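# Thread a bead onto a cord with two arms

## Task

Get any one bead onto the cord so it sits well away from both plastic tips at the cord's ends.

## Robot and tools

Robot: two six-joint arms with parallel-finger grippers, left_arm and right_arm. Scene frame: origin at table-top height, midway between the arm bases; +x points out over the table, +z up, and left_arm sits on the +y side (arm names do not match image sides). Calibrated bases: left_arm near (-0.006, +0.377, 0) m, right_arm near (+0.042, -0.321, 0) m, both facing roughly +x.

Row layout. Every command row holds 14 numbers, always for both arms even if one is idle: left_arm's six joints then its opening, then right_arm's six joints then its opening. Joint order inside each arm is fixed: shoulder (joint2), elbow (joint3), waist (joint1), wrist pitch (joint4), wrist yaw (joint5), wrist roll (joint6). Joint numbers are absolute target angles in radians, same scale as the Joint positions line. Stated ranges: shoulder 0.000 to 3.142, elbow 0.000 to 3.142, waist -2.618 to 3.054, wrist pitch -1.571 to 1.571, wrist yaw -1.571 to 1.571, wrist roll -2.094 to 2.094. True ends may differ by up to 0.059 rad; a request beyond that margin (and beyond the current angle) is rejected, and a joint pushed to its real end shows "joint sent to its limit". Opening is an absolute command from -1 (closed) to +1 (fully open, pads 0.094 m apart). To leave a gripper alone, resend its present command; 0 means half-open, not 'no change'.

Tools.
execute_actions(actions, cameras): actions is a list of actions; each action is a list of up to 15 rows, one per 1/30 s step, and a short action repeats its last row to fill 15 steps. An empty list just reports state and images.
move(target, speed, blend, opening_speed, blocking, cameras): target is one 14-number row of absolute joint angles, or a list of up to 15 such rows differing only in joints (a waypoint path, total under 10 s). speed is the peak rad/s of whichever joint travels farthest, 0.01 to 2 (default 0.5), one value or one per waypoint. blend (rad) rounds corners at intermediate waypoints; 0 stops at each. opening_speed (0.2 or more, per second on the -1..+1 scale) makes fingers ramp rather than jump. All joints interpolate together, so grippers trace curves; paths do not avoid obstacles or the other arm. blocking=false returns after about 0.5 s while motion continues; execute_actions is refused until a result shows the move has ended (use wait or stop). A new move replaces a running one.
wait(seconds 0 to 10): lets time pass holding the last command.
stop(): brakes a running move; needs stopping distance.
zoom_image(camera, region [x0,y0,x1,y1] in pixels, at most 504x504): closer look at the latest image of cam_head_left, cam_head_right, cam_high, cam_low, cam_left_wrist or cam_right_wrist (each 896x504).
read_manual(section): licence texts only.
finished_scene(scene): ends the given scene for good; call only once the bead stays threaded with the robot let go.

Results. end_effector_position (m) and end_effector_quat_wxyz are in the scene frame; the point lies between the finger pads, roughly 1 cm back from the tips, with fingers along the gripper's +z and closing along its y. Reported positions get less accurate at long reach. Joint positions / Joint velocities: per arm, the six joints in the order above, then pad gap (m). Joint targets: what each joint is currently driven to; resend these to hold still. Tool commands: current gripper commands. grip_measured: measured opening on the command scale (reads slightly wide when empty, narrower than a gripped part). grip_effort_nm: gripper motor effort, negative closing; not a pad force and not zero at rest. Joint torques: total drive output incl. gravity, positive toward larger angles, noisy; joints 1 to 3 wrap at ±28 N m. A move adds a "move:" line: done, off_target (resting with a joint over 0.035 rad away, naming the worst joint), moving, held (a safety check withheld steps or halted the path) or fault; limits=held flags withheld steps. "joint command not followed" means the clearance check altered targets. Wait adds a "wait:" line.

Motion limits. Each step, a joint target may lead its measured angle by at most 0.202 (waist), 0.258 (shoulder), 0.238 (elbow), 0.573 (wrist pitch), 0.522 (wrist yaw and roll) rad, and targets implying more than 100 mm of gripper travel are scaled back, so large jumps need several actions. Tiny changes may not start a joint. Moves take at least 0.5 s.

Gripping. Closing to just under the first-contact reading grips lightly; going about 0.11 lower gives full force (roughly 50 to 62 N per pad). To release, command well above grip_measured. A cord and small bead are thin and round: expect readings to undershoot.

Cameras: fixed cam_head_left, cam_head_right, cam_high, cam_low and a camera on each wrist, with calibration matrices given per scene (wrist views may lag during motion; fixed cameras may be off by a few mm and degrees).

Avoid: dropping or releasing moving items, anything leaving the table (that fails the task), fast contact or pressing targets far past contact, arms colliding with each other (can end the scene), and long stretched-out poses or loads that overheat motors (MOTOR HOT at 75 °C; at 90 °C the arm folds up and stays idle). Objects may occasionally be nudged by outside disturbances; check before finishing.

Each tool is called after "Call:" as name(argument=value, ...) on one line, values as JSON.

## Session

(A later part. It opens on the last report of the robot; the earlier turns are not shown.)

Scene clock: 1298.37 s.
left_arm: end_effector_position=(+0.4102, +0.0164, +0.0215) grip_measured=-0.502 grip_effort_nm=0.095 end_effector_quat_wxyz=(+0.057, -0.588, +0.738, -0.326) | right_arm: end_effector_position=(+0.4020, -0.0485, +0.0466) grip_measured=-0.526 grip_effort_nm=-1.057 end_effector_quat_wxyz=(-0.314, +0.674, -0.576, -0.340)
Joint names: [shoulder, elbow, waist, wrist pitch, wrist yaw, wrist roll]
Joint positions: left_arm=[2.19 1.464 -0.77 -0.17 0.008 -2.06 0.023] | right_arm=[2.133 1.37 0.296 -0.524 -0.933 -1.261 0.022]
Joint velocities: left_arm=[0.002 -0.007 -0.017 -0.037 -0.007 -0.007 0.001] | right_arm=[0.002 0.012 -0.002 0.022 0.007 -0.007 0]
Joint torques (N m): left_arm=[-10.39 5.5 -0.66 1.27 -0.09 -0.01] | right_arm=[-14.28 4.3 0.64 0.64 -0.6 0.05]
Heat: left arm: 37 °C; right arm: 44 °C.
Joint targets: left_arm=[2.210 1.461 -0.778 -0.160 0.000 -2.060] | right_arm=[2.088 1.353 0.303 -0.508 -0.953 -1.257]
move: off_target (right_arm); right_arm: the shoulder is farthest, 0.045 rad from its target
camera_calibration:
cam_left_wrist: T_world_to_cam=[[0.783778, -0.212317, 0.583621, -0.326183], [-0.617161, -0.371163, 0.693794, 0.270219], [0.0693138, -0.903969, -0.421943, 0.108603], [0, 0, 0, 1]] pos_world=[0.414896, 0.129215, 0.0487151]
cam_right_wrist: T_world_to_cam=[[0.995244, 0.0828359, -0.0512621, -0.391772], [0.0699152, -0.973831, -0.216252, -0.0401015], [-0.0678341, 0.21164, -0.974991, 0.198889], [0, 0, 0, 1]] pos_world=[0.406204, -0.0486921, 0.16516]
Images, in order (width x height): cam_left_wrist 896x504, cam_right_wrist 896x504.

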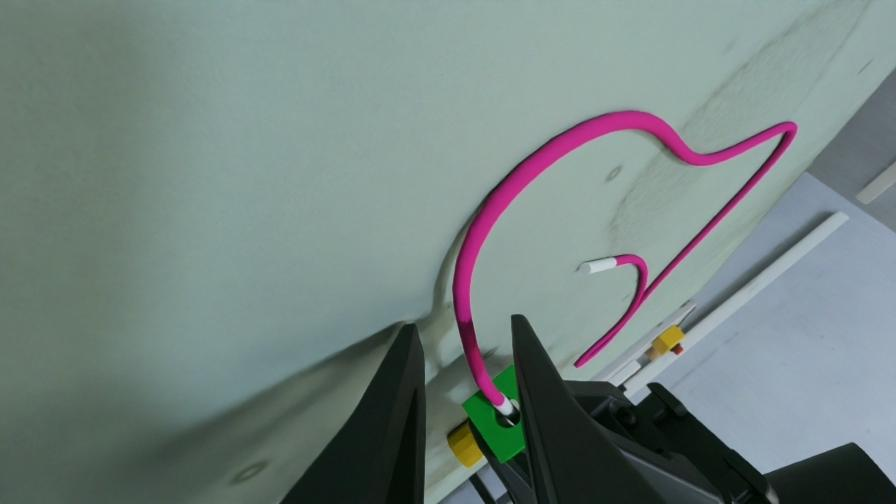

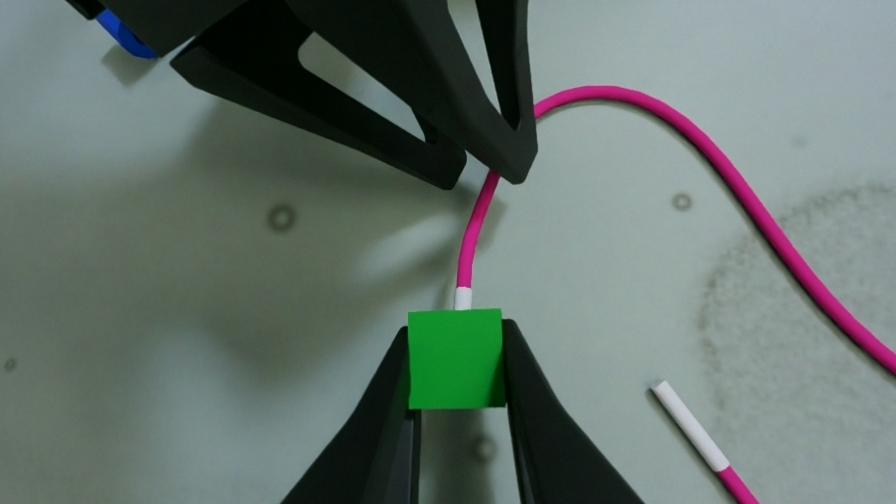

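Call:
move(target=[2.222,1.459,-0.778,-0.150,0.0,-2.06,-0.75,2.088,1.353,0.303,-0.508,-0.953,-1.257,-0.68], speed=0.1, opening_speed=1.0, cameras=["cam_left_wrist","cam_right_wrist"])

Call:
zoom_image(camera="cam_right_wrist", region=[360, 60, 620, 320])

Call:
zoom_image(camera="cam_left_wrist", region=[380, 220, 580, 420])

Scene clock: 1308.77 s.
left_arm: end_effector_position=(+0.4110, +0.0157, +0.0186) grip_measured=-0.748 grip_effort_nm=-0.085 end_effector_quat_wxyz=(+0.057, -0.587, +0.738, -0.327) | right_arm: end_effector_position=(+0.4020, -0.0485, +0.0466) grip_measured=-0.526 grip_effort_nm=-1.053 end_effector_quat_wxyz=(-0.314, +0.674, -0.576, -0.340)
Joint names: [shoulder, elbow, waist, wrist pitch, wrist yaw, wrist roll]
Joint positions: left_arm=[2.199 1.464 -0.77 -0.16 0.008 -2.06 0.012] | right_arm=[2.133 1.37 0.296 -0.524 -0.933 -1.261 0.022]
Joint velocities: left_arm=[-0.007 -0.012 -0.012 -0.066 0.007 -0.037 0] | right_arm=[0.007 -0.022 0.022 0.051 -0.095 -0.007 0]
Joint torques (N m): left_arm=[-10.19 5.35 -0.66 1.25 -0.09 -0.01] | right_arm=[-14.34 4.23 0.64 0.64 -0.62 0.04]
Heat: left arm: 36 °C; right arm: 45 °C.
Joint targets: left_arm=[2.222 1.459 -0.778 -0.150 0.000 -2.060] | right_arm=[2.088 1.353 0.303 -0.508 -0.953 -1.257]
move: off_target (right_arm); right_arm: the shoulder is farthest, 0.045 rad from its target
camera_calibration:
cam_left_wrist: T_world_to_cam=[[0.783104, -0.211734, 0.584737, -0.325032], [-0.617961, -0.37047, 0.693452, 0.272818], [0.0698001, -0.90439, -0.42096, 0.106451], [0, 0, 0, 1]] pos_world=[0.415695, 0.128524, 0.0456833]
cam_right_wrist: T_world_to_cam=[[0.995244, 0.0828359, -0.0512621, -0.391772], [0.0699152, -0.973831, -0.216252, -0.0401015], [-0.0678341, 0.21164, -0.974991, 0.198889], [0, 0, 0, 1]] pos_world=[0.406204, -0.0486921, 0.16516]
Images, in order (width x height): cam_left_wrist 896x504, cam_right_wrist 896x504.

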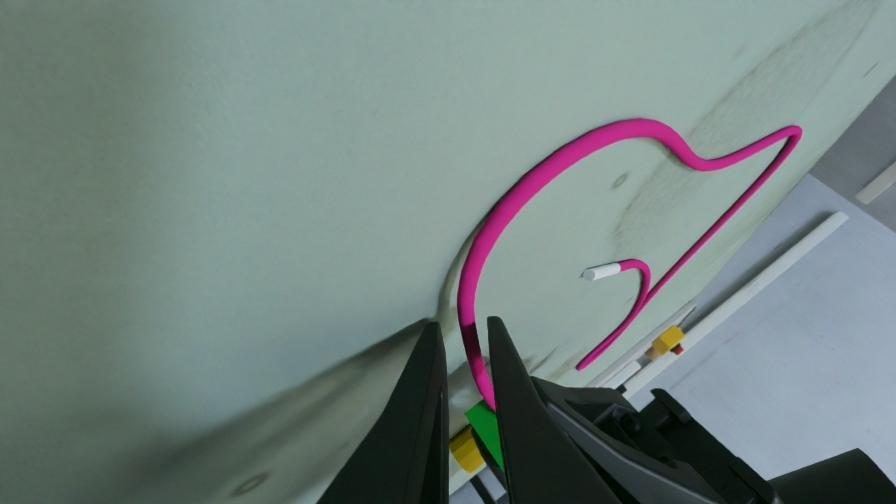

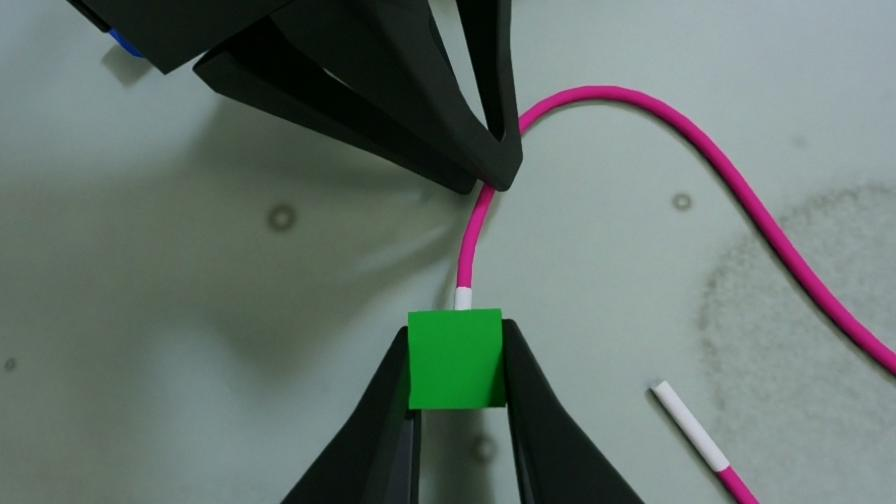

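Scaled by 1.938 from the camera's 896x504 image, which has a finer 1280x720 frame.

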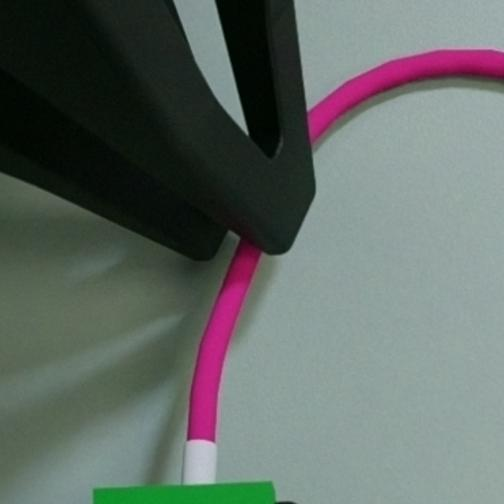

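Scaled by 2.520 from the camera's 896x504 image, which has a finer 1280x720 frame.

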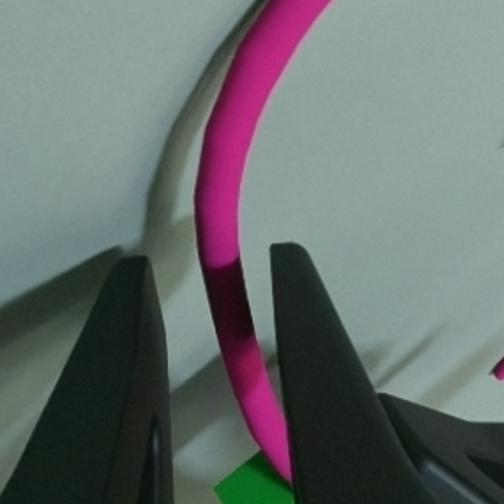

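Call:
move(target=[2.233,1.459,-0.778,-0.145,0.0,-2.06,-0.75,2.088,1.353,0.303,-0.508,-0.953,-1.257,-0.68], speed=0.1, cameras=["cam_left_wrist"])

Call:
zoom_image(camera="cam_left_wrist", region=[380, 220, 580, 420])

Scene clock: 1313.77 s.
left_arm: end_effector_position=(+0.4119, +0.0150, +0.0164) grip_measured=-0.748 grip_effort_nm=-0.076 end_effector_quat_wxyz=(+0.057, -0.587, +0.738, -0.328) | right_arm: end_effector_position=(+0.4020, -0.0485, +0.0466) grip_measured=-0.526 grip_effort_nm=-1.057 end_effector_quat_wxyz=(-0.314, +0.674, -0.576, -0.340)
Joint names: [shoulder, elbow, waist, wrist pitch, wrist yaw, wrist roll]
Joint positions: left_arm=[2.205 1.464 -0.77 -0.151 0.008 -2.06 0.012] | right_arm=[2.133 1.37 0.296 -0.524 -0.933 -1.261 0.022]
Joint velocities: left_arm=[0.012 -0.017 0.022 0.022 0.022 0.022 -0.001] | right_arm=[0.012 0.002 0.012 0.007 -0.022 0.066 -0.001]
Joint torques (N m): left_arm=[-9.89 5.35 -0.66 1.22 -0.08 -0.01] | right_arm=[-14.34 4.27 0.64 0.63 -0.6 0.05]
Heat: left arm: 35 °C; right arm: 45 °C.
Joint targets: left_arm=[2.233 1.459 -0.778 -0.145 0.000 -2.060] | right_arm=[2.088 1.353 0.303 -0.508 -0.953 -1.257]
move: off_target (right_arm); right_arm: the shoulder is farthest, 0.045 rad from its target
camera_calibration:
cam_left_wrist: T_world_to_cam=[[0.78209, -0.210857, 0.586408, -0.324138], [-0.619161, -0.369432, 0.692935, 0.275099], [0.0705275, -0.905019, -0.419484, 0.104499], [0, 0, 0, 1]] pos_world=[0.416465, 0.127857, 0.0432868]
Images, in order (width x height): cam_left_wrist 896x504.

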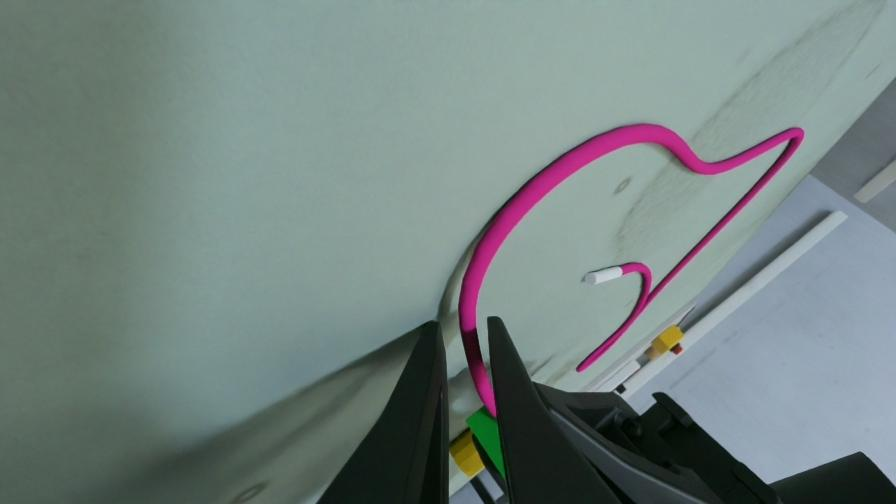

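Scaled by 2.520 from the camera's 896x504 image, which has a finer 1280x720 frame.

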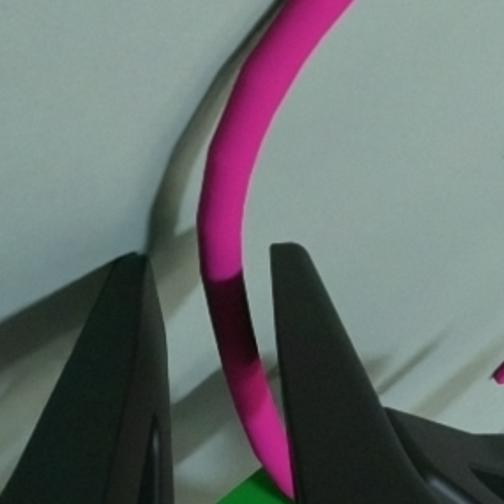

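Close.

Call:
move(target=[2.233,1.459,-0.778,-0.145,0.0,-2.06,-1,2.088,1.353,0.303,-0.508,-0.953,-1.257,-0.68], speed=0.1, opening_speed=0.3, cameras=["cam_left_wrist","cam_right_wrist"])

Call:
zoom_image(camera="cam_left_wrist", region=[380, 220, 580, 420])

Scene clock: 1320.90 s.
left_arm: end_effector_position=(+0.4119, +0.0149, +0.0164) grip_measured=-0.975 grip_effort_nm=-0.984 end_effector_quat_wxyz=(+0.057, -0.587, +0.738, -0.328) | right_arm: end_effector_position=(+0.4020, -0.0485, +0.0466) grip_measured=-0.526 grip_effort_nm=-1.057 end_effector_quat_wxyz=(-0.314, +0.674, -0.576, -0.340)
Joint names: [shoulder, elbow, waist, wrist pitch, wrist yaw, wrist roll]
Joint positions: left_arm=[2.205 1.464 -0.77 -0.151 0.008 -2.06 0.001] | right_arm=[2.133 1.37 0.296 -0.524 -0.933 -1.261 0.022]
Joint velocities: left_arm=[-0.017 0.007 0.002 -0.051 0.022 -0.066 -0.001] | right_arm=[-0.022 -0.007 0.002 0.066 -0.11 0.051 0.001]
Joint torques (N m): left_arm=[-9.85 5.31 -0.68 1.23 -0.09 -0.01] | right_arm=[-14.32 4.34 0.58 0.65 -0.61 0.05]
Heat: left arm: 35 °C; right arm: 45 °C.
Joint targets: left_arm=[2.233 1.459 -0.778 -0.145 0.000 -2.060] | right_arm=[2.088 1.353 0.303 -0.508 -0.953 -1.257]
move: off_target (right_arm); right_arm: the shoulder is farthest, 0.045 rad from its target
camera_calibration:
cam_left_wrist: T_world_to_cam=[[0.781921, -0.210711, 0.586686, -0.324163], [-0.619361, -0.369259, 0.692849, 0.275155], [0.0706484, -0.905124, -0.419238, 0.104424], [0, 0, 0, 1]] pos_world=[0.416513, 0.127816, 0.0433194]
cam_right_wrist: T_world_to_cam=[[0.995244, 0.0828359, -0.0512621, -0.391772], [0.0699152, -0.973831, -0.216252, -0.0401015], [-0.0678341, 0.21164, -0.974991, 0.198889], [0, 0, 0, 1]] pos_world=[0.406204, -0.0486921, 0.16516]
Images, in order (width x height): cam_left_wrist 896x504, cam_right_wrist 896x504.

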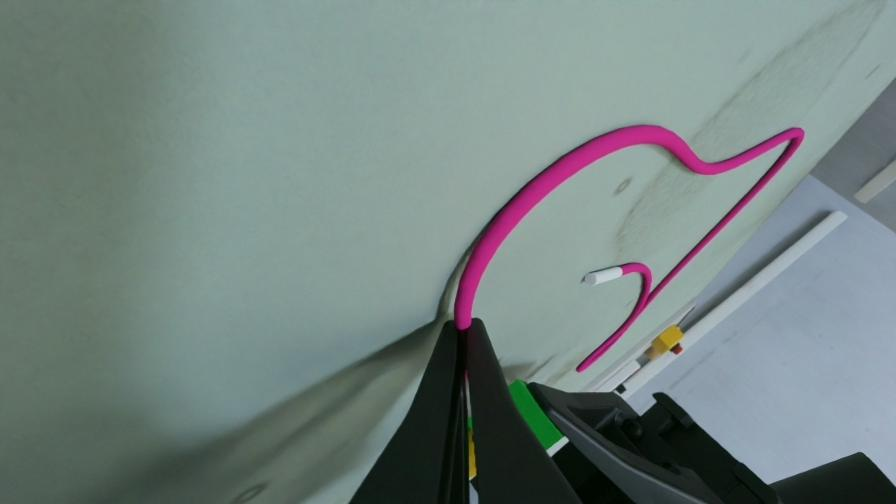

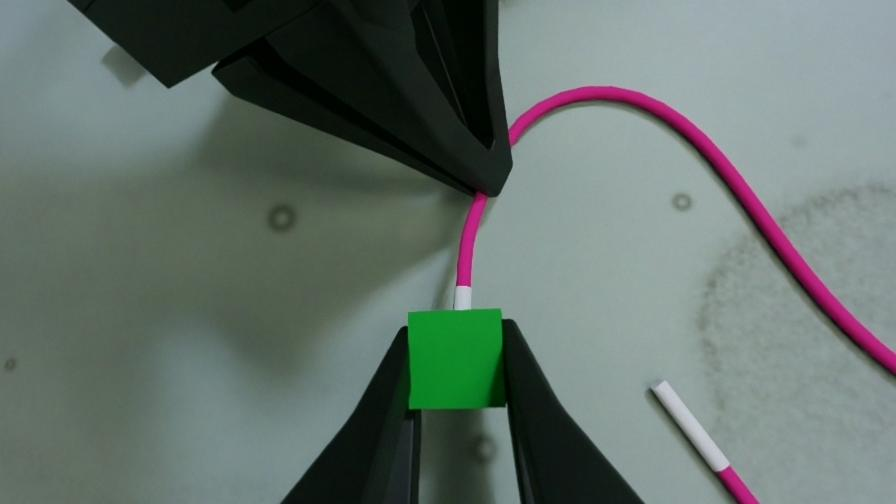

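Scaled by 2.520 from the camera's 896x504 image, which has a finer 1280x720 frame.

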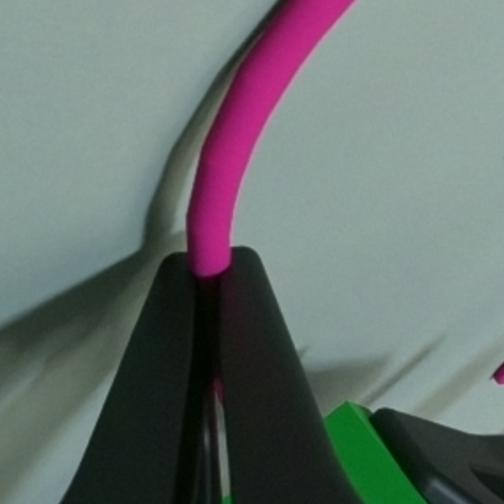

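Call:
move(target=[2.233,1.459,-0.799,-0.110,0.0,-2.06,-1,2.088,1.353,0.303,-0.508,-0.953,-1.257,-0.68], speed=0.06, cameras=["cam_left_wrist","cam_right_wrist"])

Scene clock: 1334.07 s.
left_arm: end_effector_position=(+0.4082, +0.0020, +0.0212) grip_measured=-0.978 grip_effort_nm=-1.028 end_effector_quat_wxyz=(+0.056, -0.576, +0.740, -0.342) | right_arm: end_effector_position=(+0.4020, -0.0485, +0.0466) grip_measured=-0.526 grip_effort_nm=-1.057 end_effector_quat_wxyz=(-0.314, +0.674, -0.576, -0.340)
Joint names: [shoulder, elbow, waist, wrist pitch, wrist yaw, wrist roll]
Joint positions: left_arm=[2.205 1.464 -0.792 -0.121 0.008 -2.06 0.001] | right_arm=[2.133 1.37 0.296 -0.524 -0.933 -1.261 0.022]
Joint velocities: left_arm=[-0.017 0.012 0.007 0.022 -0.051 -0.051 0] | right_arm=[0.012 0.007 -0.007 0.007 -0.051 -0.022 0]
Joint torques (N m): left_arm=[-9.89 5.37 -0.62 1.29 -0.1 -0.01] | right_arm=[-14.35 4.29 0.58 0.64 -0.62 0.04]
Heat: left arm: 34 °C; right arm: 45 °C.
Joint targets: left_arm=[2.233 1.459 -0.799 -0.110 0.000 -2.060] | right_arm=[2.088 1.353 0.303 -0.508 -0.953 -1.257]
move: off_target (right_arm); right_arm: the shoulder is farthest, 0.045 rad from its target
camera_calibration:
cam_left_wrist: T_world_to_cam=[[0.763795, -0.215585, 0.608391, -0.319839], [-0.642654, -0.341775, 0.685701, 0.274396], [0.0601057, -0.91472, -0.399592, 0.0989424], [0, 0, 0, 1]] pos_world=[0.414686, 0.115334, 0.0459701]
cam_right_wrist: T_world_to_cam=[[0.995244, 0.0828359, -0.0512621, -0.391772], [0.0699152, -0.973831, -0.216252, -0.0401015], [-0.0678341, 0.21164, -0.974991, 0.198889], [0, 0, 0, 1]] pos_world=[0.406204, -0.0486921, 0.16516]
Images, in order (width x height): cam_left_wrist 896x504, cam_right_wrist 896x504.

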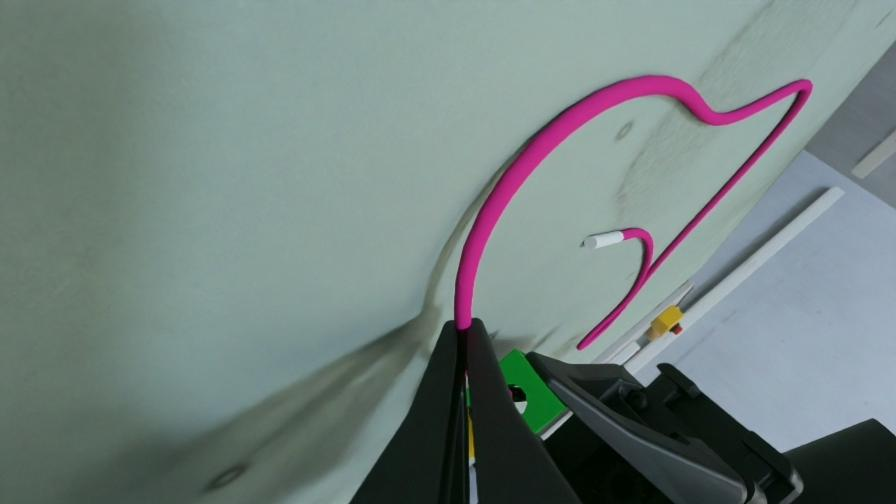

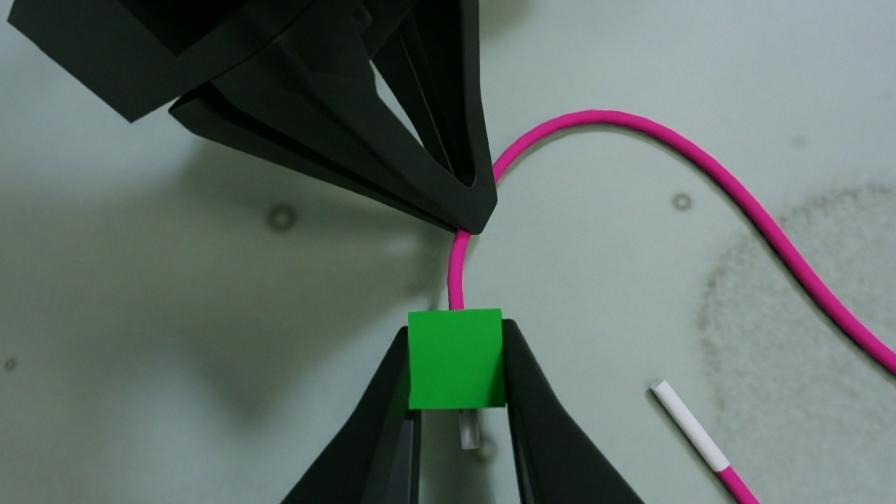

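Call:
move(target=[2.233,1.459,-0.814,-0.085,0.0,-2.06,-1,2.088,1.353,0.303,-0.508,-0.953,-1.257,-0.68], speed=0.06, cameras=["cam_left_wrist","cam_right_wrist"])

Scene clock: 1339.43 s.
left_arm: end_effector_position=(+0.4063, -0.0069, +0.0253) grip_measured=-0.978 grip_effort_nm=-1.028 end_effector_quat_wxyz=(+0.056, -0.568, +0.741, -0.354) | right_arm: end_effector_position=(+0.4020, -0.0485, +0.0466) grip_measured=-0.526 grip_effort_nm=-1.053 end_effector_quat_wxyz=(-0.314, +0.674, -0.576, -0.340)
Joint names: [shoulder, elbow, waist, wrist pitch, wrist yaw, wrist roll]
Joint positions: left_arm=[2.205 1.464 -0.806 -0.096 0.008 -2.06 0.001] | right_arm=[2.133 1.37 0.296 -0.524 -0.933 -1.261 0.022]
Joint velocities: left_arm=[0.002 -0.002 -0.002 0.037 -0.022 -0.022 0.001] | right_arm=[-0.002 0.007 0.007 -0.037 -0.037 0.022 0]
Joint torques (N m): left_arm=[-9.95 5.38 -0.72 1.32 -0.08 0] | right_arm=[-14.31 4.26 0.62 0.65 -0.61 0.06]
Heat: left arm: 33 °C; right arm: 45 °C.
Joint targets: left_arm=[2.233 1.459 -0.814 -0.085 0.000 -2.060] | right_arm=[2.088 1.353 0.303 -0.508 -0.953 -1.257]
move: off_target (right_arm); right_arm: the shoulder is farthest, 0.045 rad from its target
camera_calibration:
cam_left_wrist: T_world_to_cam=[[0.749471, -0.215923, 0.625836, -0.317384], [-0.659807, -0.321144, 0.679353, 0.274564], [0.054296, -0.922087, -0.383155, 0.0943713], [0, 0, 0, 1]] pos_world=[0.413905, 0.106663, 0.048263]
cam_right_wrist: T_world_to_cam=[[0.995244, 0.0828359, -0.0512621, -0.391772], [0.0699152, -0.973831, -0.216252, -0.0401015], [-0.0678341, 0.21164, -0.974991, 0.198889], [0, 0, 0, 1]] pos_world=[0.406204, -0.0486921, 0.16516]
Images, in order (width x height): cam_left_wrist 896x504, cam_right_wrist 896x504.

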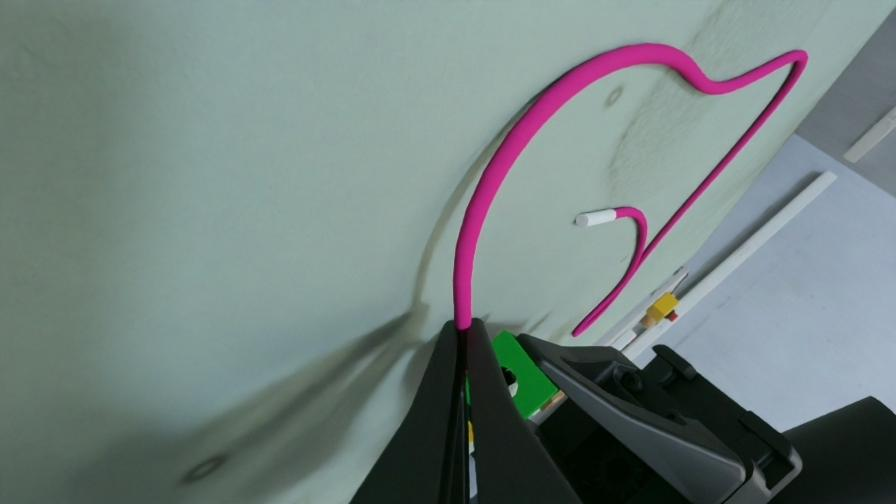

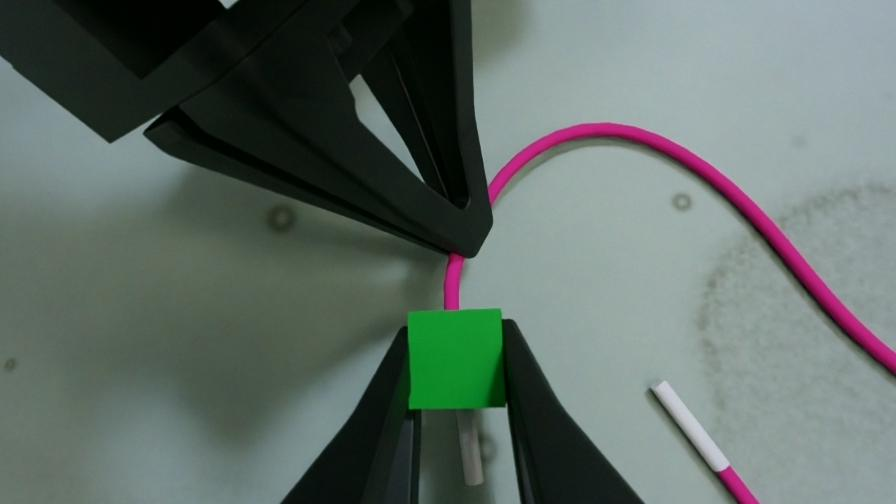

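Call:
move(target=[2.233,1.459,-0.822,-0.068,0.0,-2.06,-1,2.088,1.353,0.303,-0.508,-0.953,-1.257,-0.68], speed=0.06, cameras=["cam_left_wrist","cam_right_wrist"])

Scene clock: 1344.27 s.
left_arm: end_effector_position=(+0.4065, -0.0110, +0.0280) grip_measured=-0.978 grip_effort_nm=-1.028 end_effector_quat_wxyz=(+0.056, -0.564, +0.740, -0.362) | right_arm: end_effector_position=(+0.4020, -0.0485, +0.0466) grip_measured=-0.526 grip_effort_nm=-1.053 end_effector_quat_wxyz=(-0.314, +0.674, -0.576, -0.340)
Joint names: [shoulder, elbow, waist, wrist pitch, wrist yaw, wrist roll]
Joint positions: left_arm=[2.205 1.464 -0.811 -0.08 0.008 -2.06 0.001] | right_arm=[2.133 1.37 0.296 -0.524 -0.933 -1.261 0.022]
Joint velocities: left_arm=[-0.002 -0.007 -0.012 0.007 -0.066 0.051 0.001] | right_arm=[-0.002 -0.012 -0.007 -0.022 0.037 0.037 0]
Joint torques (N m): left_arm=[-9.95 5.41 -0.91 1.34 -0.09 0] | right_arm=[-14.31 4.31 0.57 0.64 -0.6 0.06]
Heat: left arm: 33 °C; right arm: 45 °C.
Joint targets: left_arm=[2.233 1.459 -0.822 -0.068 0.000 -2.060] | right_arm=[2.088 1.353 0.303 -0.508 -0.953 -1.257]
move: off_target (right_arm); right_arm: the shoulder is farthest, 0.045 rad from its target
camera_calibration:
cam_left_wrist: T_world_to_cam=[[0.74084, -0.212545, 0.637166, -0.316975], [-0.669488, -0.310264, 0.674924, 0.275744], [0.054238, -0.926586, -0.372152, 0.0912928], [0, 0, 0, 1]] pos_world=[0.414483, 0.102773, 0.0498346]
cam_right_wrist: T_world_to_cam=[[0.995244, 0.0828359, -0.0512621, -0.391772], [0.0699152, -0.973831, -0.216252, -0.0401015], [-0.0678341, 0.21164, -0.974991, 0.198889], [0, 0, 0, 1]] pos_world=[0.406204, -0.0486921, 0.16516]
Images, in order (width x height): cam_left_wrist 896x504, cam_right_wrist 896x504.

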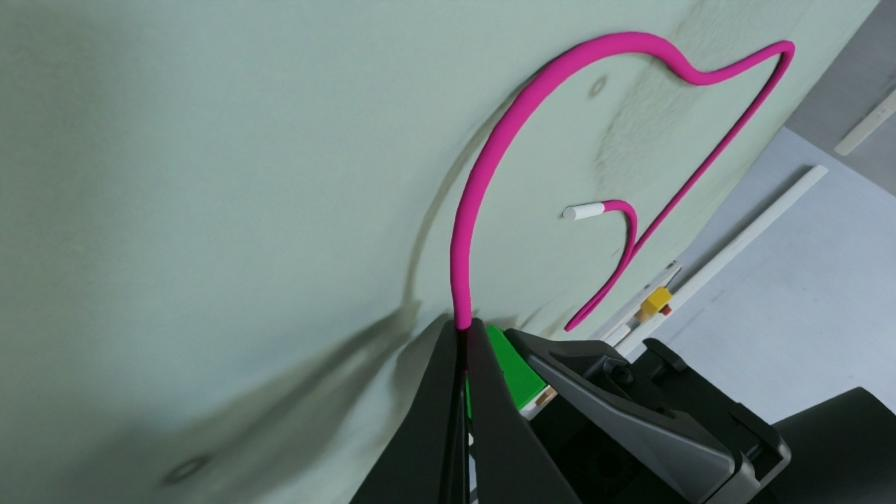

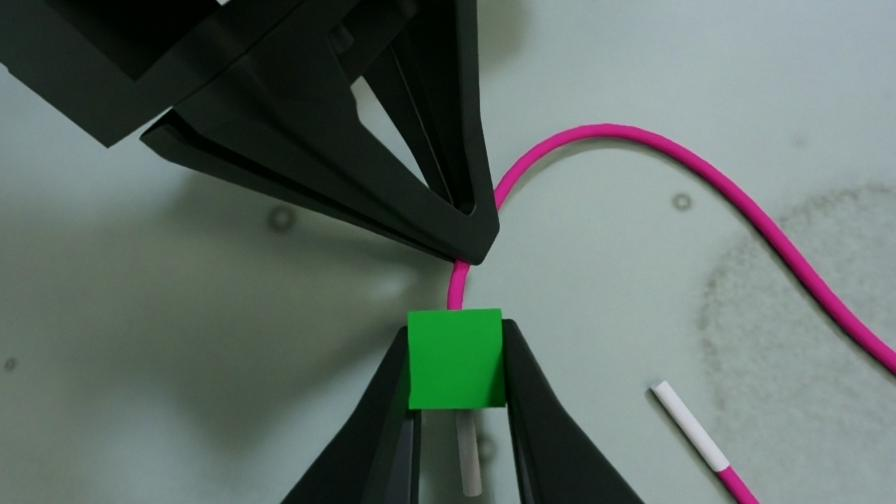

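Call:
move(target=[2.233,1.459,-0.818,-0.080,0.0,-2.06,-0.6,2.088,1.353,0.303,-0.508,-0.953,-1.257,-0.68], speed=0.1, cameras=[])

Call:
move(target=[2.135,1.459,-0.812,-0.090,0.0,-2.06,-0.5,2.088,1.353,0.303,-0.508,-0.953,-1.257,-0.68], speed=0.15, cameras=["cam_left_wrist","cam_right_wrist"])

Scene clock: 1357.97 s.
left_arm: end_effector_position=(+0.4067, -0.0112, +0.0282) grip_measured=-0.602 grip_effort_nm=0.090 end_effector_quat_wxyz=(+0.056, -0.564, +0.740, -0.362) | right_arm: end_effector_position=(+0.4020, -0.0485, +0.0466) grip_measured=-0.526 grip_effort_nm=-1.057 end_effector_quat_wxyz=(-0.314, +0.674, -0.576, -0.340)
Joint names: [shoulder, elbow, waist, wrist pitch, wrist yaw, wrist roll]
Joint positions: left_arm=[2.205 1.464 -0.811 -0.078 0.008 -2.06 0.019] | right_arm=[2.133 1.37 0.296 -0.524 -0.933 -1.261 0.022]
Joint velocities: left_arm=[0.012 -0.007 -0.012 -0.022 -0.022 0.022 -0.001] | right_arm=[0.002 -0.007 -0.012 0.022 -0.037 -0.037 -0.001]
Joint torques (N m): left_arm=[-9.96 5.41 -0.59 1.23 -0.09 -0.01] | right_arm=[-14.32 4.33 0.62 0.66 -0.61 0.05]
Heat: left arm: 33 °C; right arm: 46 °C.
Joint targets: left_arm=[2.233 1.459 -0.818 -0.080 0.000 -2.060] | right_arm=[2.088 1.353 0.303 -0.508 -0.953 -1.257]
move: off_target (right_arm); right_arm: the shoulder is farthest, 0.045 rad from its target
No camera images: "cameras" was empty.

Scene clock: 1359.07 s.
left_arm: end_effector_position=(+0.4069, -0.0113, +0.0341) grip_measured=-0.502 grip_effort_nm=0.095 end_effector_quat_wxyz=(+0.057, -0.563, +0.739, -0.366) | right_arm: end_effector_position=(+0.4020, -0.0485, +0.0466) grip_measured=-0.526 grip_effort_nm=-1.053 end_effector_quat_wxyz=(-0.314, +0.674, -0.576, -0.340)
Joint names: [shoulder, elbow, waist, wrist pitch, wrist yaw, wrist roll]
Joint positions: left_arm=[2.193 1.464 -0.811 -0.083 0.008 -2.06 0.023] | right_arm=[2.133 1.37 0.296 -0.524 -0.933 -1.261 0.022]
Joint velocities: left_arm=[0.022 0.012 0.032 -0.066 -0.022 -0.022 0] | right_arm=[0.022 0.007 -0.002 -0.007 0.007 -0.022 0]
Joint torques (N m): left_arm=[-17.35 5.45 -0.12 1.2 -0.08 -0.01] | right_arm=[-14.34 4.31 0.68 0.66 -0.61 0.05]
Heat: left arm: 33 °C; right arm: 46 °C.
Joint targets: left_arm=[2.135 1.459 -0.812 -0.090 0.000 -2.060] | right_arm=[2.088 1.353 0.303 -0.508 -0.953 -1.257]
move: off_target (left_arm, right_arm); left_arm: the shoulder is farthest, 0.058 rad from its target; right_arm: the shoulder is farthest, 0.045 rad from its target
camera_calibration:
cam_left_wrist: T_world_to_cam=[[0.736746, -0.208699, 0.643156, -0.319662], [-0.673797, -0.306217, 0.67248, 0.273635], [0.0565991, -0.928804, -0.366225, 0.0920714], [0, 0, 0, 1]] pos_world=[0.414673, 0.102595, 0.055297]
cam_right_wrist: T_world_to_cam=[[0.995244, 0.0828359, -0.0512621, -0.391772], [0.0699152, -0.973831, -0.216252, -0.0401015], [-0.0678341, 0.21164, -0.974991, 0.198889], [0, 0, 0, 1]] pos_world=[0.406204, -0.0486921, 0.16516]
Images, in order (width x height): cam_left_wrist 896x504, cam_right_wrist 896x504.

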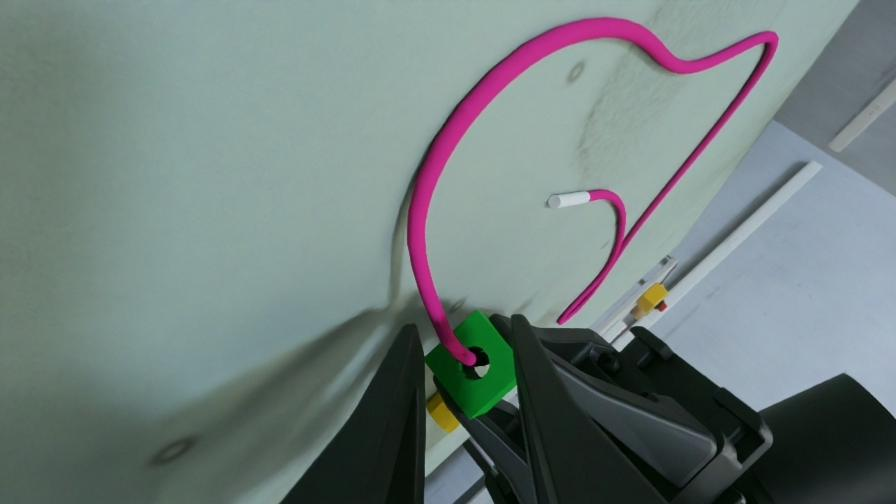

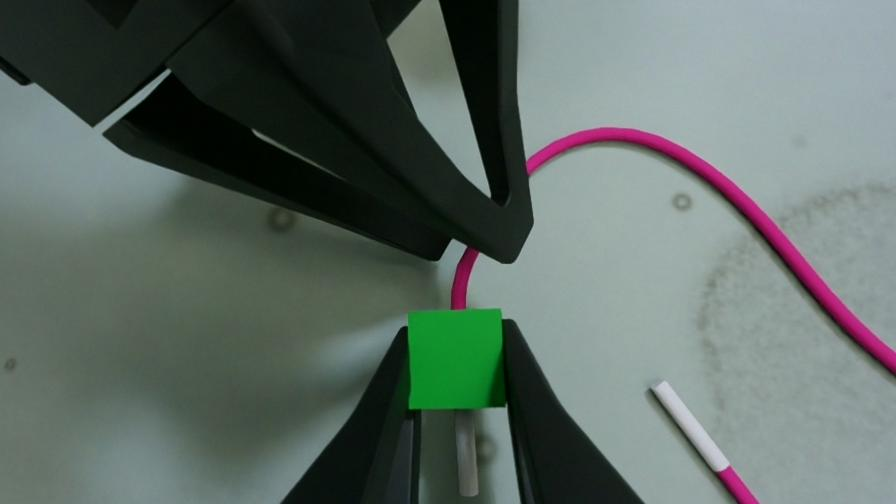

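Call:
move(target=[2.135,1.459,-0.768,-0.120,0.0,-2.06,-0.5,2.088,1.353,0.303,-0.508,-0.953,-1.257,-0.68], speed=0.15, cameras=["cam_left_wrist","cam_right_wrist"])

Scene clock: 1363.13 s.
left_arm: end_effector_position=(+0.4180, +0.0088, +0.0293) grip_measured=-0.502 grip_effort_nm=0.095 end_effector_quat_wxyz=(+0.061, -0.581, +0.731, -0.352) | right_arm: end_effector_position=(+0.4020, -0.0485, +0.0466) grip_measured=-0.526 grip_effort_nm=-1.057 end_effector_quat_wxyz=(-0.314, +0.674, -0.576, -0.340)
Joint names: [shoulder, elbow, waist, wrist pitch, wrist yaw, wrist roll]
Joint positions: left_arm=[2.193 1.464 -0.771 -0.112 0.008 -2.06 0.023] | right_arm=[2.133 1.37 0.296 -0.524 -0.933 -1.261 0.022]
Joint velocities: left_arm=[0.002 0.012 0.002 -0.007 -0.007 0.022 0] | right_arm=[-0.002 0.007 0.007 0.007 0.051 -0.007 0]
Joint torques (N m): left_arm=[-17.29 5.42 0.28 1.15 -0.08 0] | right_arm=[-14.28 4.25 0.57 0.64 -0.61 0.03]
Heat: left arm: 34 °C; right arm: 46 °C.
Joint targets: left_arm=[2.135 1.459 -0.768 -0.120 0.000 -2.060] | right_arm=[2.088 1.353 0.303 -0.508 -0.953 -1.257]
move: off_target (left_arm, right_arm); left_arm: the shoulder is farthest, 0.058 rad from its target; right_arm: the shoulder is farthest, 0.045 rad from its target
camera_calibration:
cam_left_wrist: T_world_to_cam=[[0.758133, -0.191185, 0.623443, -0.329087], [-0.6465, -0.34538, 0.680257, 0.279248], [0.0852697, -0.918782, -0.385446, 0.0968657], [0, 0, 0, 1]] pos_world=[0.421766, 0.122528, 0.0525436]
cam_right_wrist: T_world_to_cam=[[0.995244, 0.0828359, -0.0512621, -0.391772], [0.0699152, -0.973831, -0.216252, -0.0401015], [-0.0678341, 0.21164, -0.974991, 0.198889], [0, 0, 0, 1]] pos_world=[0.406204, -0.0486921, 0.16516]
Images, in order (width x height): cam_left_wrist 896x504, cam_right_wrist 896x504.

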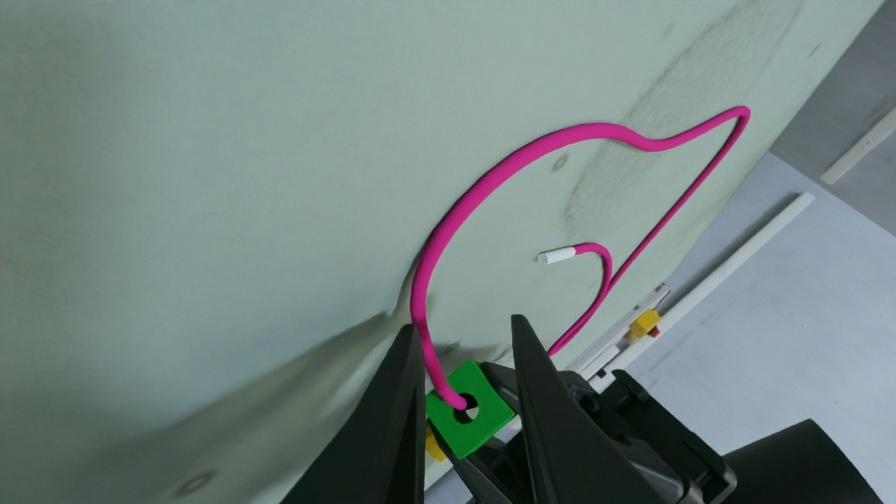

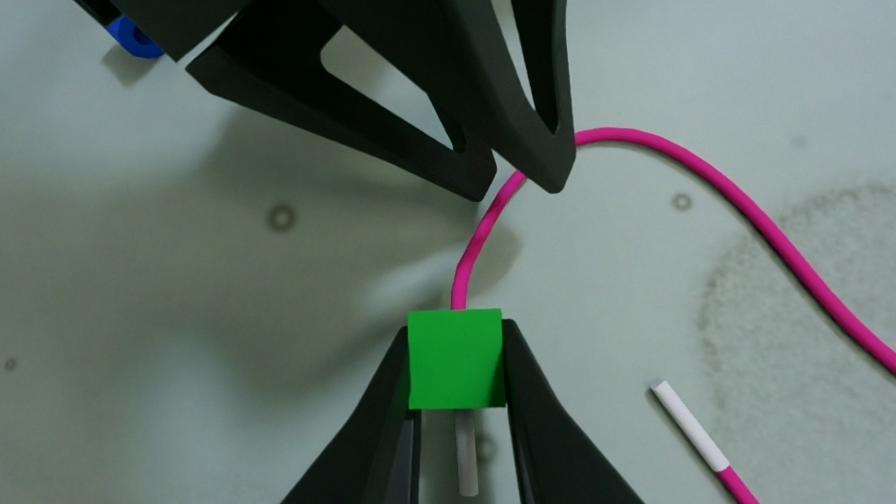

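Call:
move(target=[2.225,1.459,-0.780,-0.115,0.0,-2.06,-0.5,2.088,1.353,0.303,-0.508,-0.953,-1.257,-0.68], speed=0.15, cameras=[])

Call:
move(target=[2.240,1.459,-0.780,-0.115,0.0,-2.06,-0.7,2.088,1.353,0.303,-0.508,-0.953,-1.257,-0.68], speed=0.15, cameras=["cam_left_wrist","cam_right_wrist"])

Call:
zoom_image(camera="cam_left_wrist", region=[380, 220, 580, 420])

Scene clock: 1372.40 s.
left_arm: end_effector_position=(+0.4173, +0.0094, +0.0246) grip_measured=-0.502 grip_effort_nm=0.095 end_effector_quat_wxyz=(+0.061, -0.582, +0.733, -0.347) | right_arm: end_effector_position=(+0.4020, -0.0485, +0.0466) grip_measured=-0.526 grip_effort_nm=-1.057 end_effector_quat_wxyz=(-0.314, +0.674, -0.576, -0.340)
Joint names: [shoulder, elbow, waist, wrist pitch, wrist yaw, wrist roll]
Joint positions: left_arm=[2.202 1.464 -0.771 -0.113 0.008 -2.06 0.023] | right_arm=[2.133 1.37 0.296 -0.524 -0.933 -1.261 0.022]
Joint velocities: left_arm=[0.007 0.012 -0.012 -0.022 0.007 0.022 -0.002] | right_arm=[-0.017 -0.022 0.002 -0.022 -0.007 -0.007 -0.001]
Joint torques (N m): left_arm=[-10.26 5.39 -0.72 1.19 -0.08 -0.01] | right_arm=[-14.32 4.37 0.66 0.64 -0.62 0.05]
Heat: left arm: 35 °C; right arm: 46 °C.
Joint targets: left_arm=[2.225 1.459 -0.780 -0.115 0.000 -2.060] | right_arm=[2.088 1.353 0.303 -0.508 -0.953 -1.257]
move: off_target (right_arm); right_arm: the shoulder is farthest, 0.045 rad from its target
No camera images: "cameras" was empty.

Scene clock: 1373.10 s.
left_arm: end_effector_position=(+0.4163, +0.0103, +0.0172) grip_measured=-0.698 grip_effort_nm=-0.085 end_effector_quat_wxyz=(+0.059, -0.584, +0.734, -0.341) | right_arm: end_effector_position=(+0.4020, -0.0485, +0.0466) grip_measured=-0.526 grip_effort_nm=-1.053 end_effector_quat_wxyz=(-0.314, +0.674, -0.576, -0.340)
Joint names: [shoulder, elbow, waist, wrist pitch, wrist yaw, wrist roll]
Joint positions: left_arm=[2.215 1.464 -0.771 -0.112 0.008 -2.061 0.014] | right_arm=[2.133 1.37 0.296 -0.524 -0.933 -1.261 0.022]
Joint velocities: left_arm=[0.002 0.007 0.002 -0.066 -0.066 0.037 0] | right_arm=[0.002 -0.017 -0.002 0.066 -0.095 0.022 -0.001]
Joint torques (N m): left_arm=[-10.17 5.37 -0.75 1.18 -0.09 0] | right_arm=[-14.28 4.25 0.61 0.64 -0.6 0.04]
Heat: left arm: 35 °C; right arm: 46 °C.
Joint targets: left_arm=[2.240 1.459 -0.780 -0.115 0.000 -2.060] | right_arm=[2.088 1.353 0.303 -0.508 -0.953 -1.257]
move: off_target (right_arm); right_arm: the shoulder is farthest, 0.045 rad from its target
camera_calibration:
cam_left_wrist: T_world_to_cam=[[0.768933, -0.200079, 0.607216, -0.324096], [-0.634471, -0.355682, 0.686249, 0.281879], [0.0786722, -0.91294, -0.40044, 0.0966518], [0, 0, 0, 1]] pos_world=[0.420448, 0.123652, 0.0420598]
cam_right_wrist: T_world_to_cam=[[0.995244, 0.0828359, -0.0512621, -0.391772], [0.0699152, -0.973831, -0.216252, -0.0401015], [-0.0678341, 0.21164, -0.974991, 0.198889], [0, 0, 0, 1]] pos_world=[0.406204, -0.0486921, 0.16516]
Images, in order (width x height): cam_left_wrist 896x504, cam_right_wrist 896x504.

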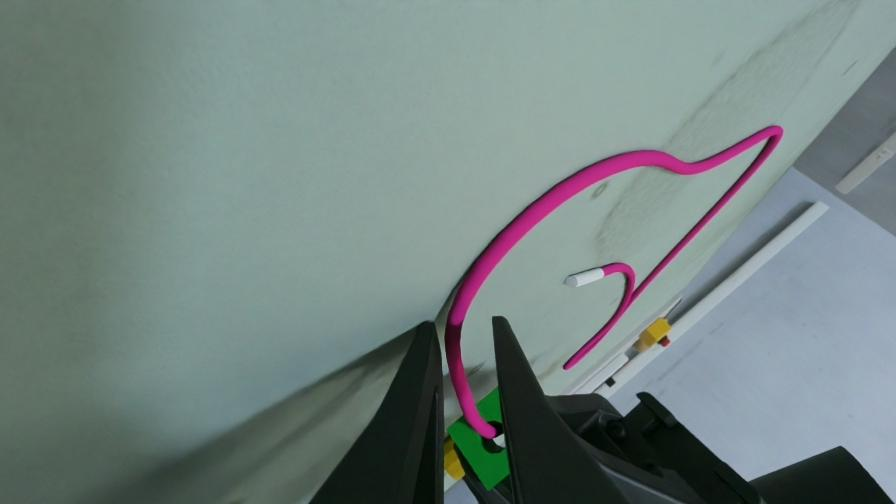

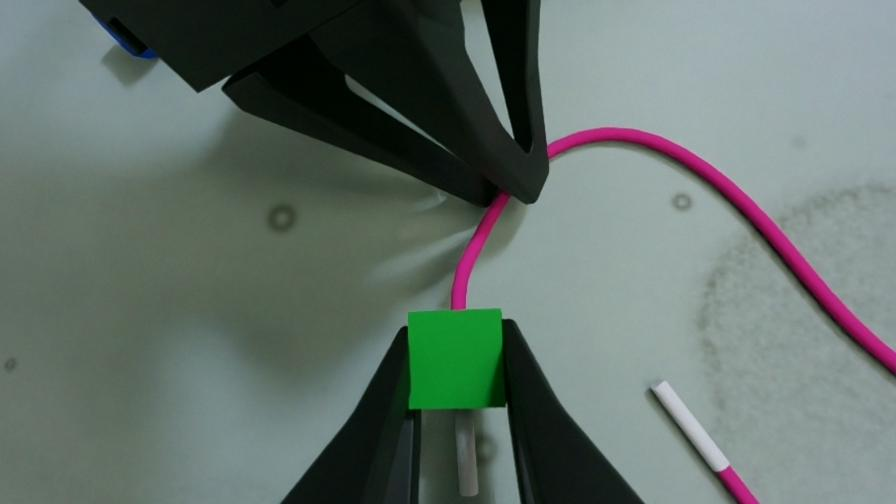

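Scaled by 2.520 from the camera's 896x504 image, which has a finer 1280x720 frame.

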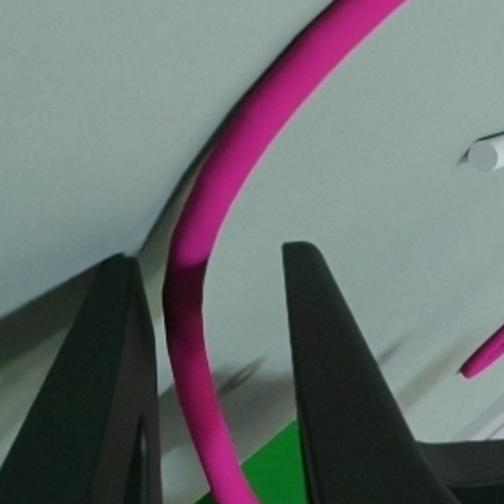

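Call:
move(target=[2.250,1.459,-0.780,-0.115,0.0,-2.06,-0.7,2.088,1.353,0.303,-0.508,-0.953,-1.257,-0.68], speed=0.15, cameras=[])

Call:
move(target=[2.250,1.459,-0.780,-0.115,0.0,-2.06,-1,2.088,1.353,0.303,-0.508,-0.953,-1.257,-0.68], speed=0.15, opening_speed=0.3, cameras=["cam_left_wrist","cam_right_wrist"])

Scene clock: 1380.13 s.
left_arm: end_effector_position=(+0.4163, +0.0103, +0.0169) grip_measured=-0.698 grip_effort_nm=-0.081 end_effector_quat_wxyz=(+0.059, -0.584, +0.734, -0.341) | right_arm: end_effector_position=(+0.4020, -0.0485, +0.0466) grip_measured=-0.526 grip_effort_nm=-1.057 end_effector_quat_wxyz=(-0.314, +0.674, -0.576, -0.340)
Joint names: [shoulder, elbow, waist, wrist pitch, wrist yaw, wrist roll]
Joint positions: left_arm=[2.216 1.464 -0.771 -0.112 0.008 -2.061 0.014] | right_arm=[2.133 1.37 0.296 -0.524 -0.933 -1.261 0.022]
Joint velocities: left_arm=[0.012 -0.012 -0.022 0.007 0.022 0.066 0] | right_arm=[-0.002 0.002 -0.007 0.051 0.007 0.022 0.001]
Joint torques (N m): left_arm=[-9.42 5.34 -0.7 1.18 -0.08 -0.01] | right_arm=[-14.35 4.31 0.59 0.64 -0.6 0.04]
Heat: left arm: 34 °C; right arm: 46 °C.
Joint targets: left_arm=[2.250 1.459 -0.780 -0.115 0.000 -2.060] | right_arm=[2.088 1.353 0.303 -0.508 -0.953 -1.257]
move: off_target (right_arm); right_arm: the shoulder is farthest, 0.045 rad from its target
No camera images: "cameras" was empty.

Scene clock: 1381.40 s.
left_arm: end_effector_position=(+0.4159, +0.0106, +0.0141) grip_measured=-0.983 grip_effort_nm=-0.891 end_effector_quat_wxyz=(+0.059, -0.584, +0.735, -0.339) | right_arm: end_effector_position=(+0.4020, -0.0485, +0.0466) grip_measured=-0.526 grip_effort_nm=-1.057 end_effector_quat_wxyz=(-0.314, +0.674, -0.576, -0.340)
Joint names: [shoulder, elbow, waist, wrist pitch, wrist yaw, wrist roll]
Joint positions: left_arm=[2.221 1.464 -0.771 -0.112 0.008 -2.061 0.001] | right_arm=[2.133 1.37 0.296 -0.524 -0.933 -1.261 0.022]
Joint velocities: left_arm=[-0.007 0.007 0.022 -0.007 -0.007 0.022 -0.001] | right_arm=[-0.002 0.007 -0.007 -0.022 0.051 0.007 -0.001]
Joint torques (N m): left_arm=[-9.92 5.33 -0.72 1.17 -0.08 0] | right_arm=[-14.32 4.31 0.57 0.63 -0.59 0.06]
Heat: left arm: 34 °C; right arm: 46 °C.
Joint targets: left_arm=[2.250 1.459 -0.780 -0.115 0.000 -2.060] | right_arm=[2.088 1.353 0.303 -0.508 -0.953 -1.257]
move: off_target (right_arm); right_arm: the shoulder is farthest, 0.045 rad from its target
camera_calibration:
cam_left_wrist: T_world_to_cam=[[0.771375, -0.202197, 0.603404, -0.322764], [-0.631699, -0.358086, 0.687554, 0.282791], [0.0770495, -0.911532, -0.403946, 0.0964101], [0, 0, 0, 1]] pos_world=[0.420183, 0.123882, 0.0392681]
cam_right_wrist: T_world_to_cam=[[0.995244, 0.0828359, -0.0512621, -0.391772], [0.0699152, -0.973831, -0.216252, -0.0401015], [-0.0678341, 0.21164, -0.974991, 0.198889], [0, 0, 0, 1]] pos_world=[0.406204, -0.0486921, 0.16516]
Images, in order (width x height): cam_left_wrist 896x504, cam_right_wrist 896x504.

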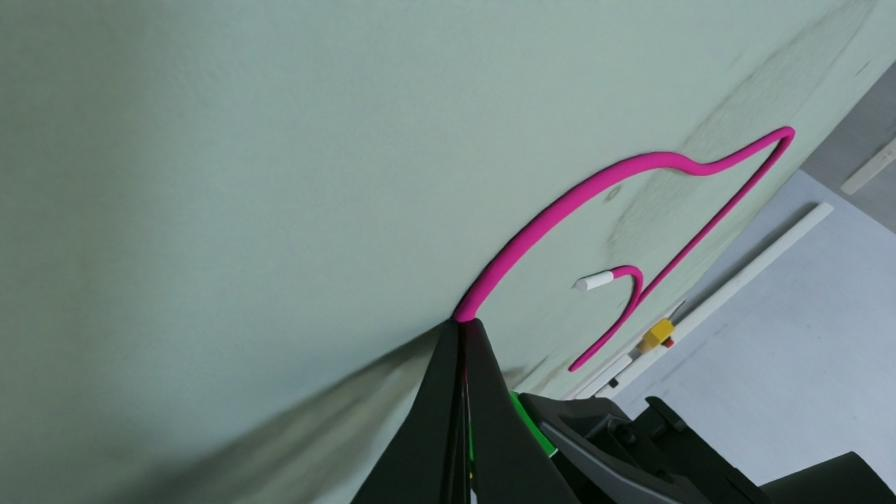

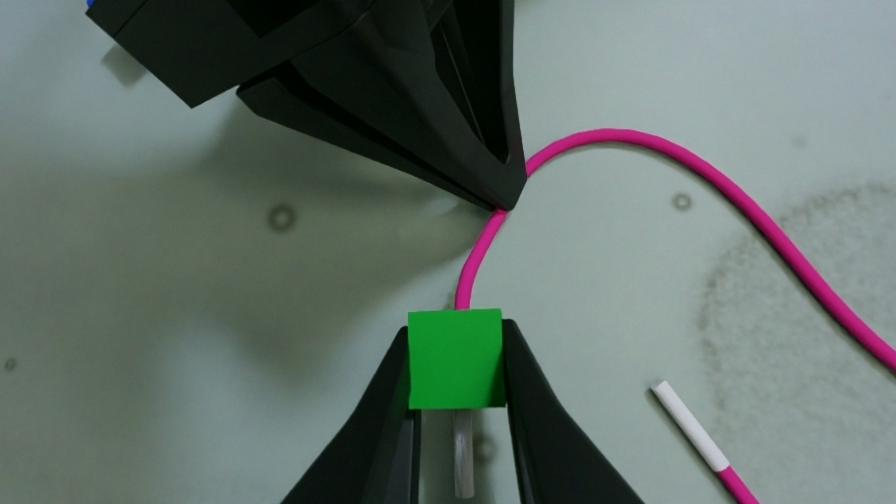

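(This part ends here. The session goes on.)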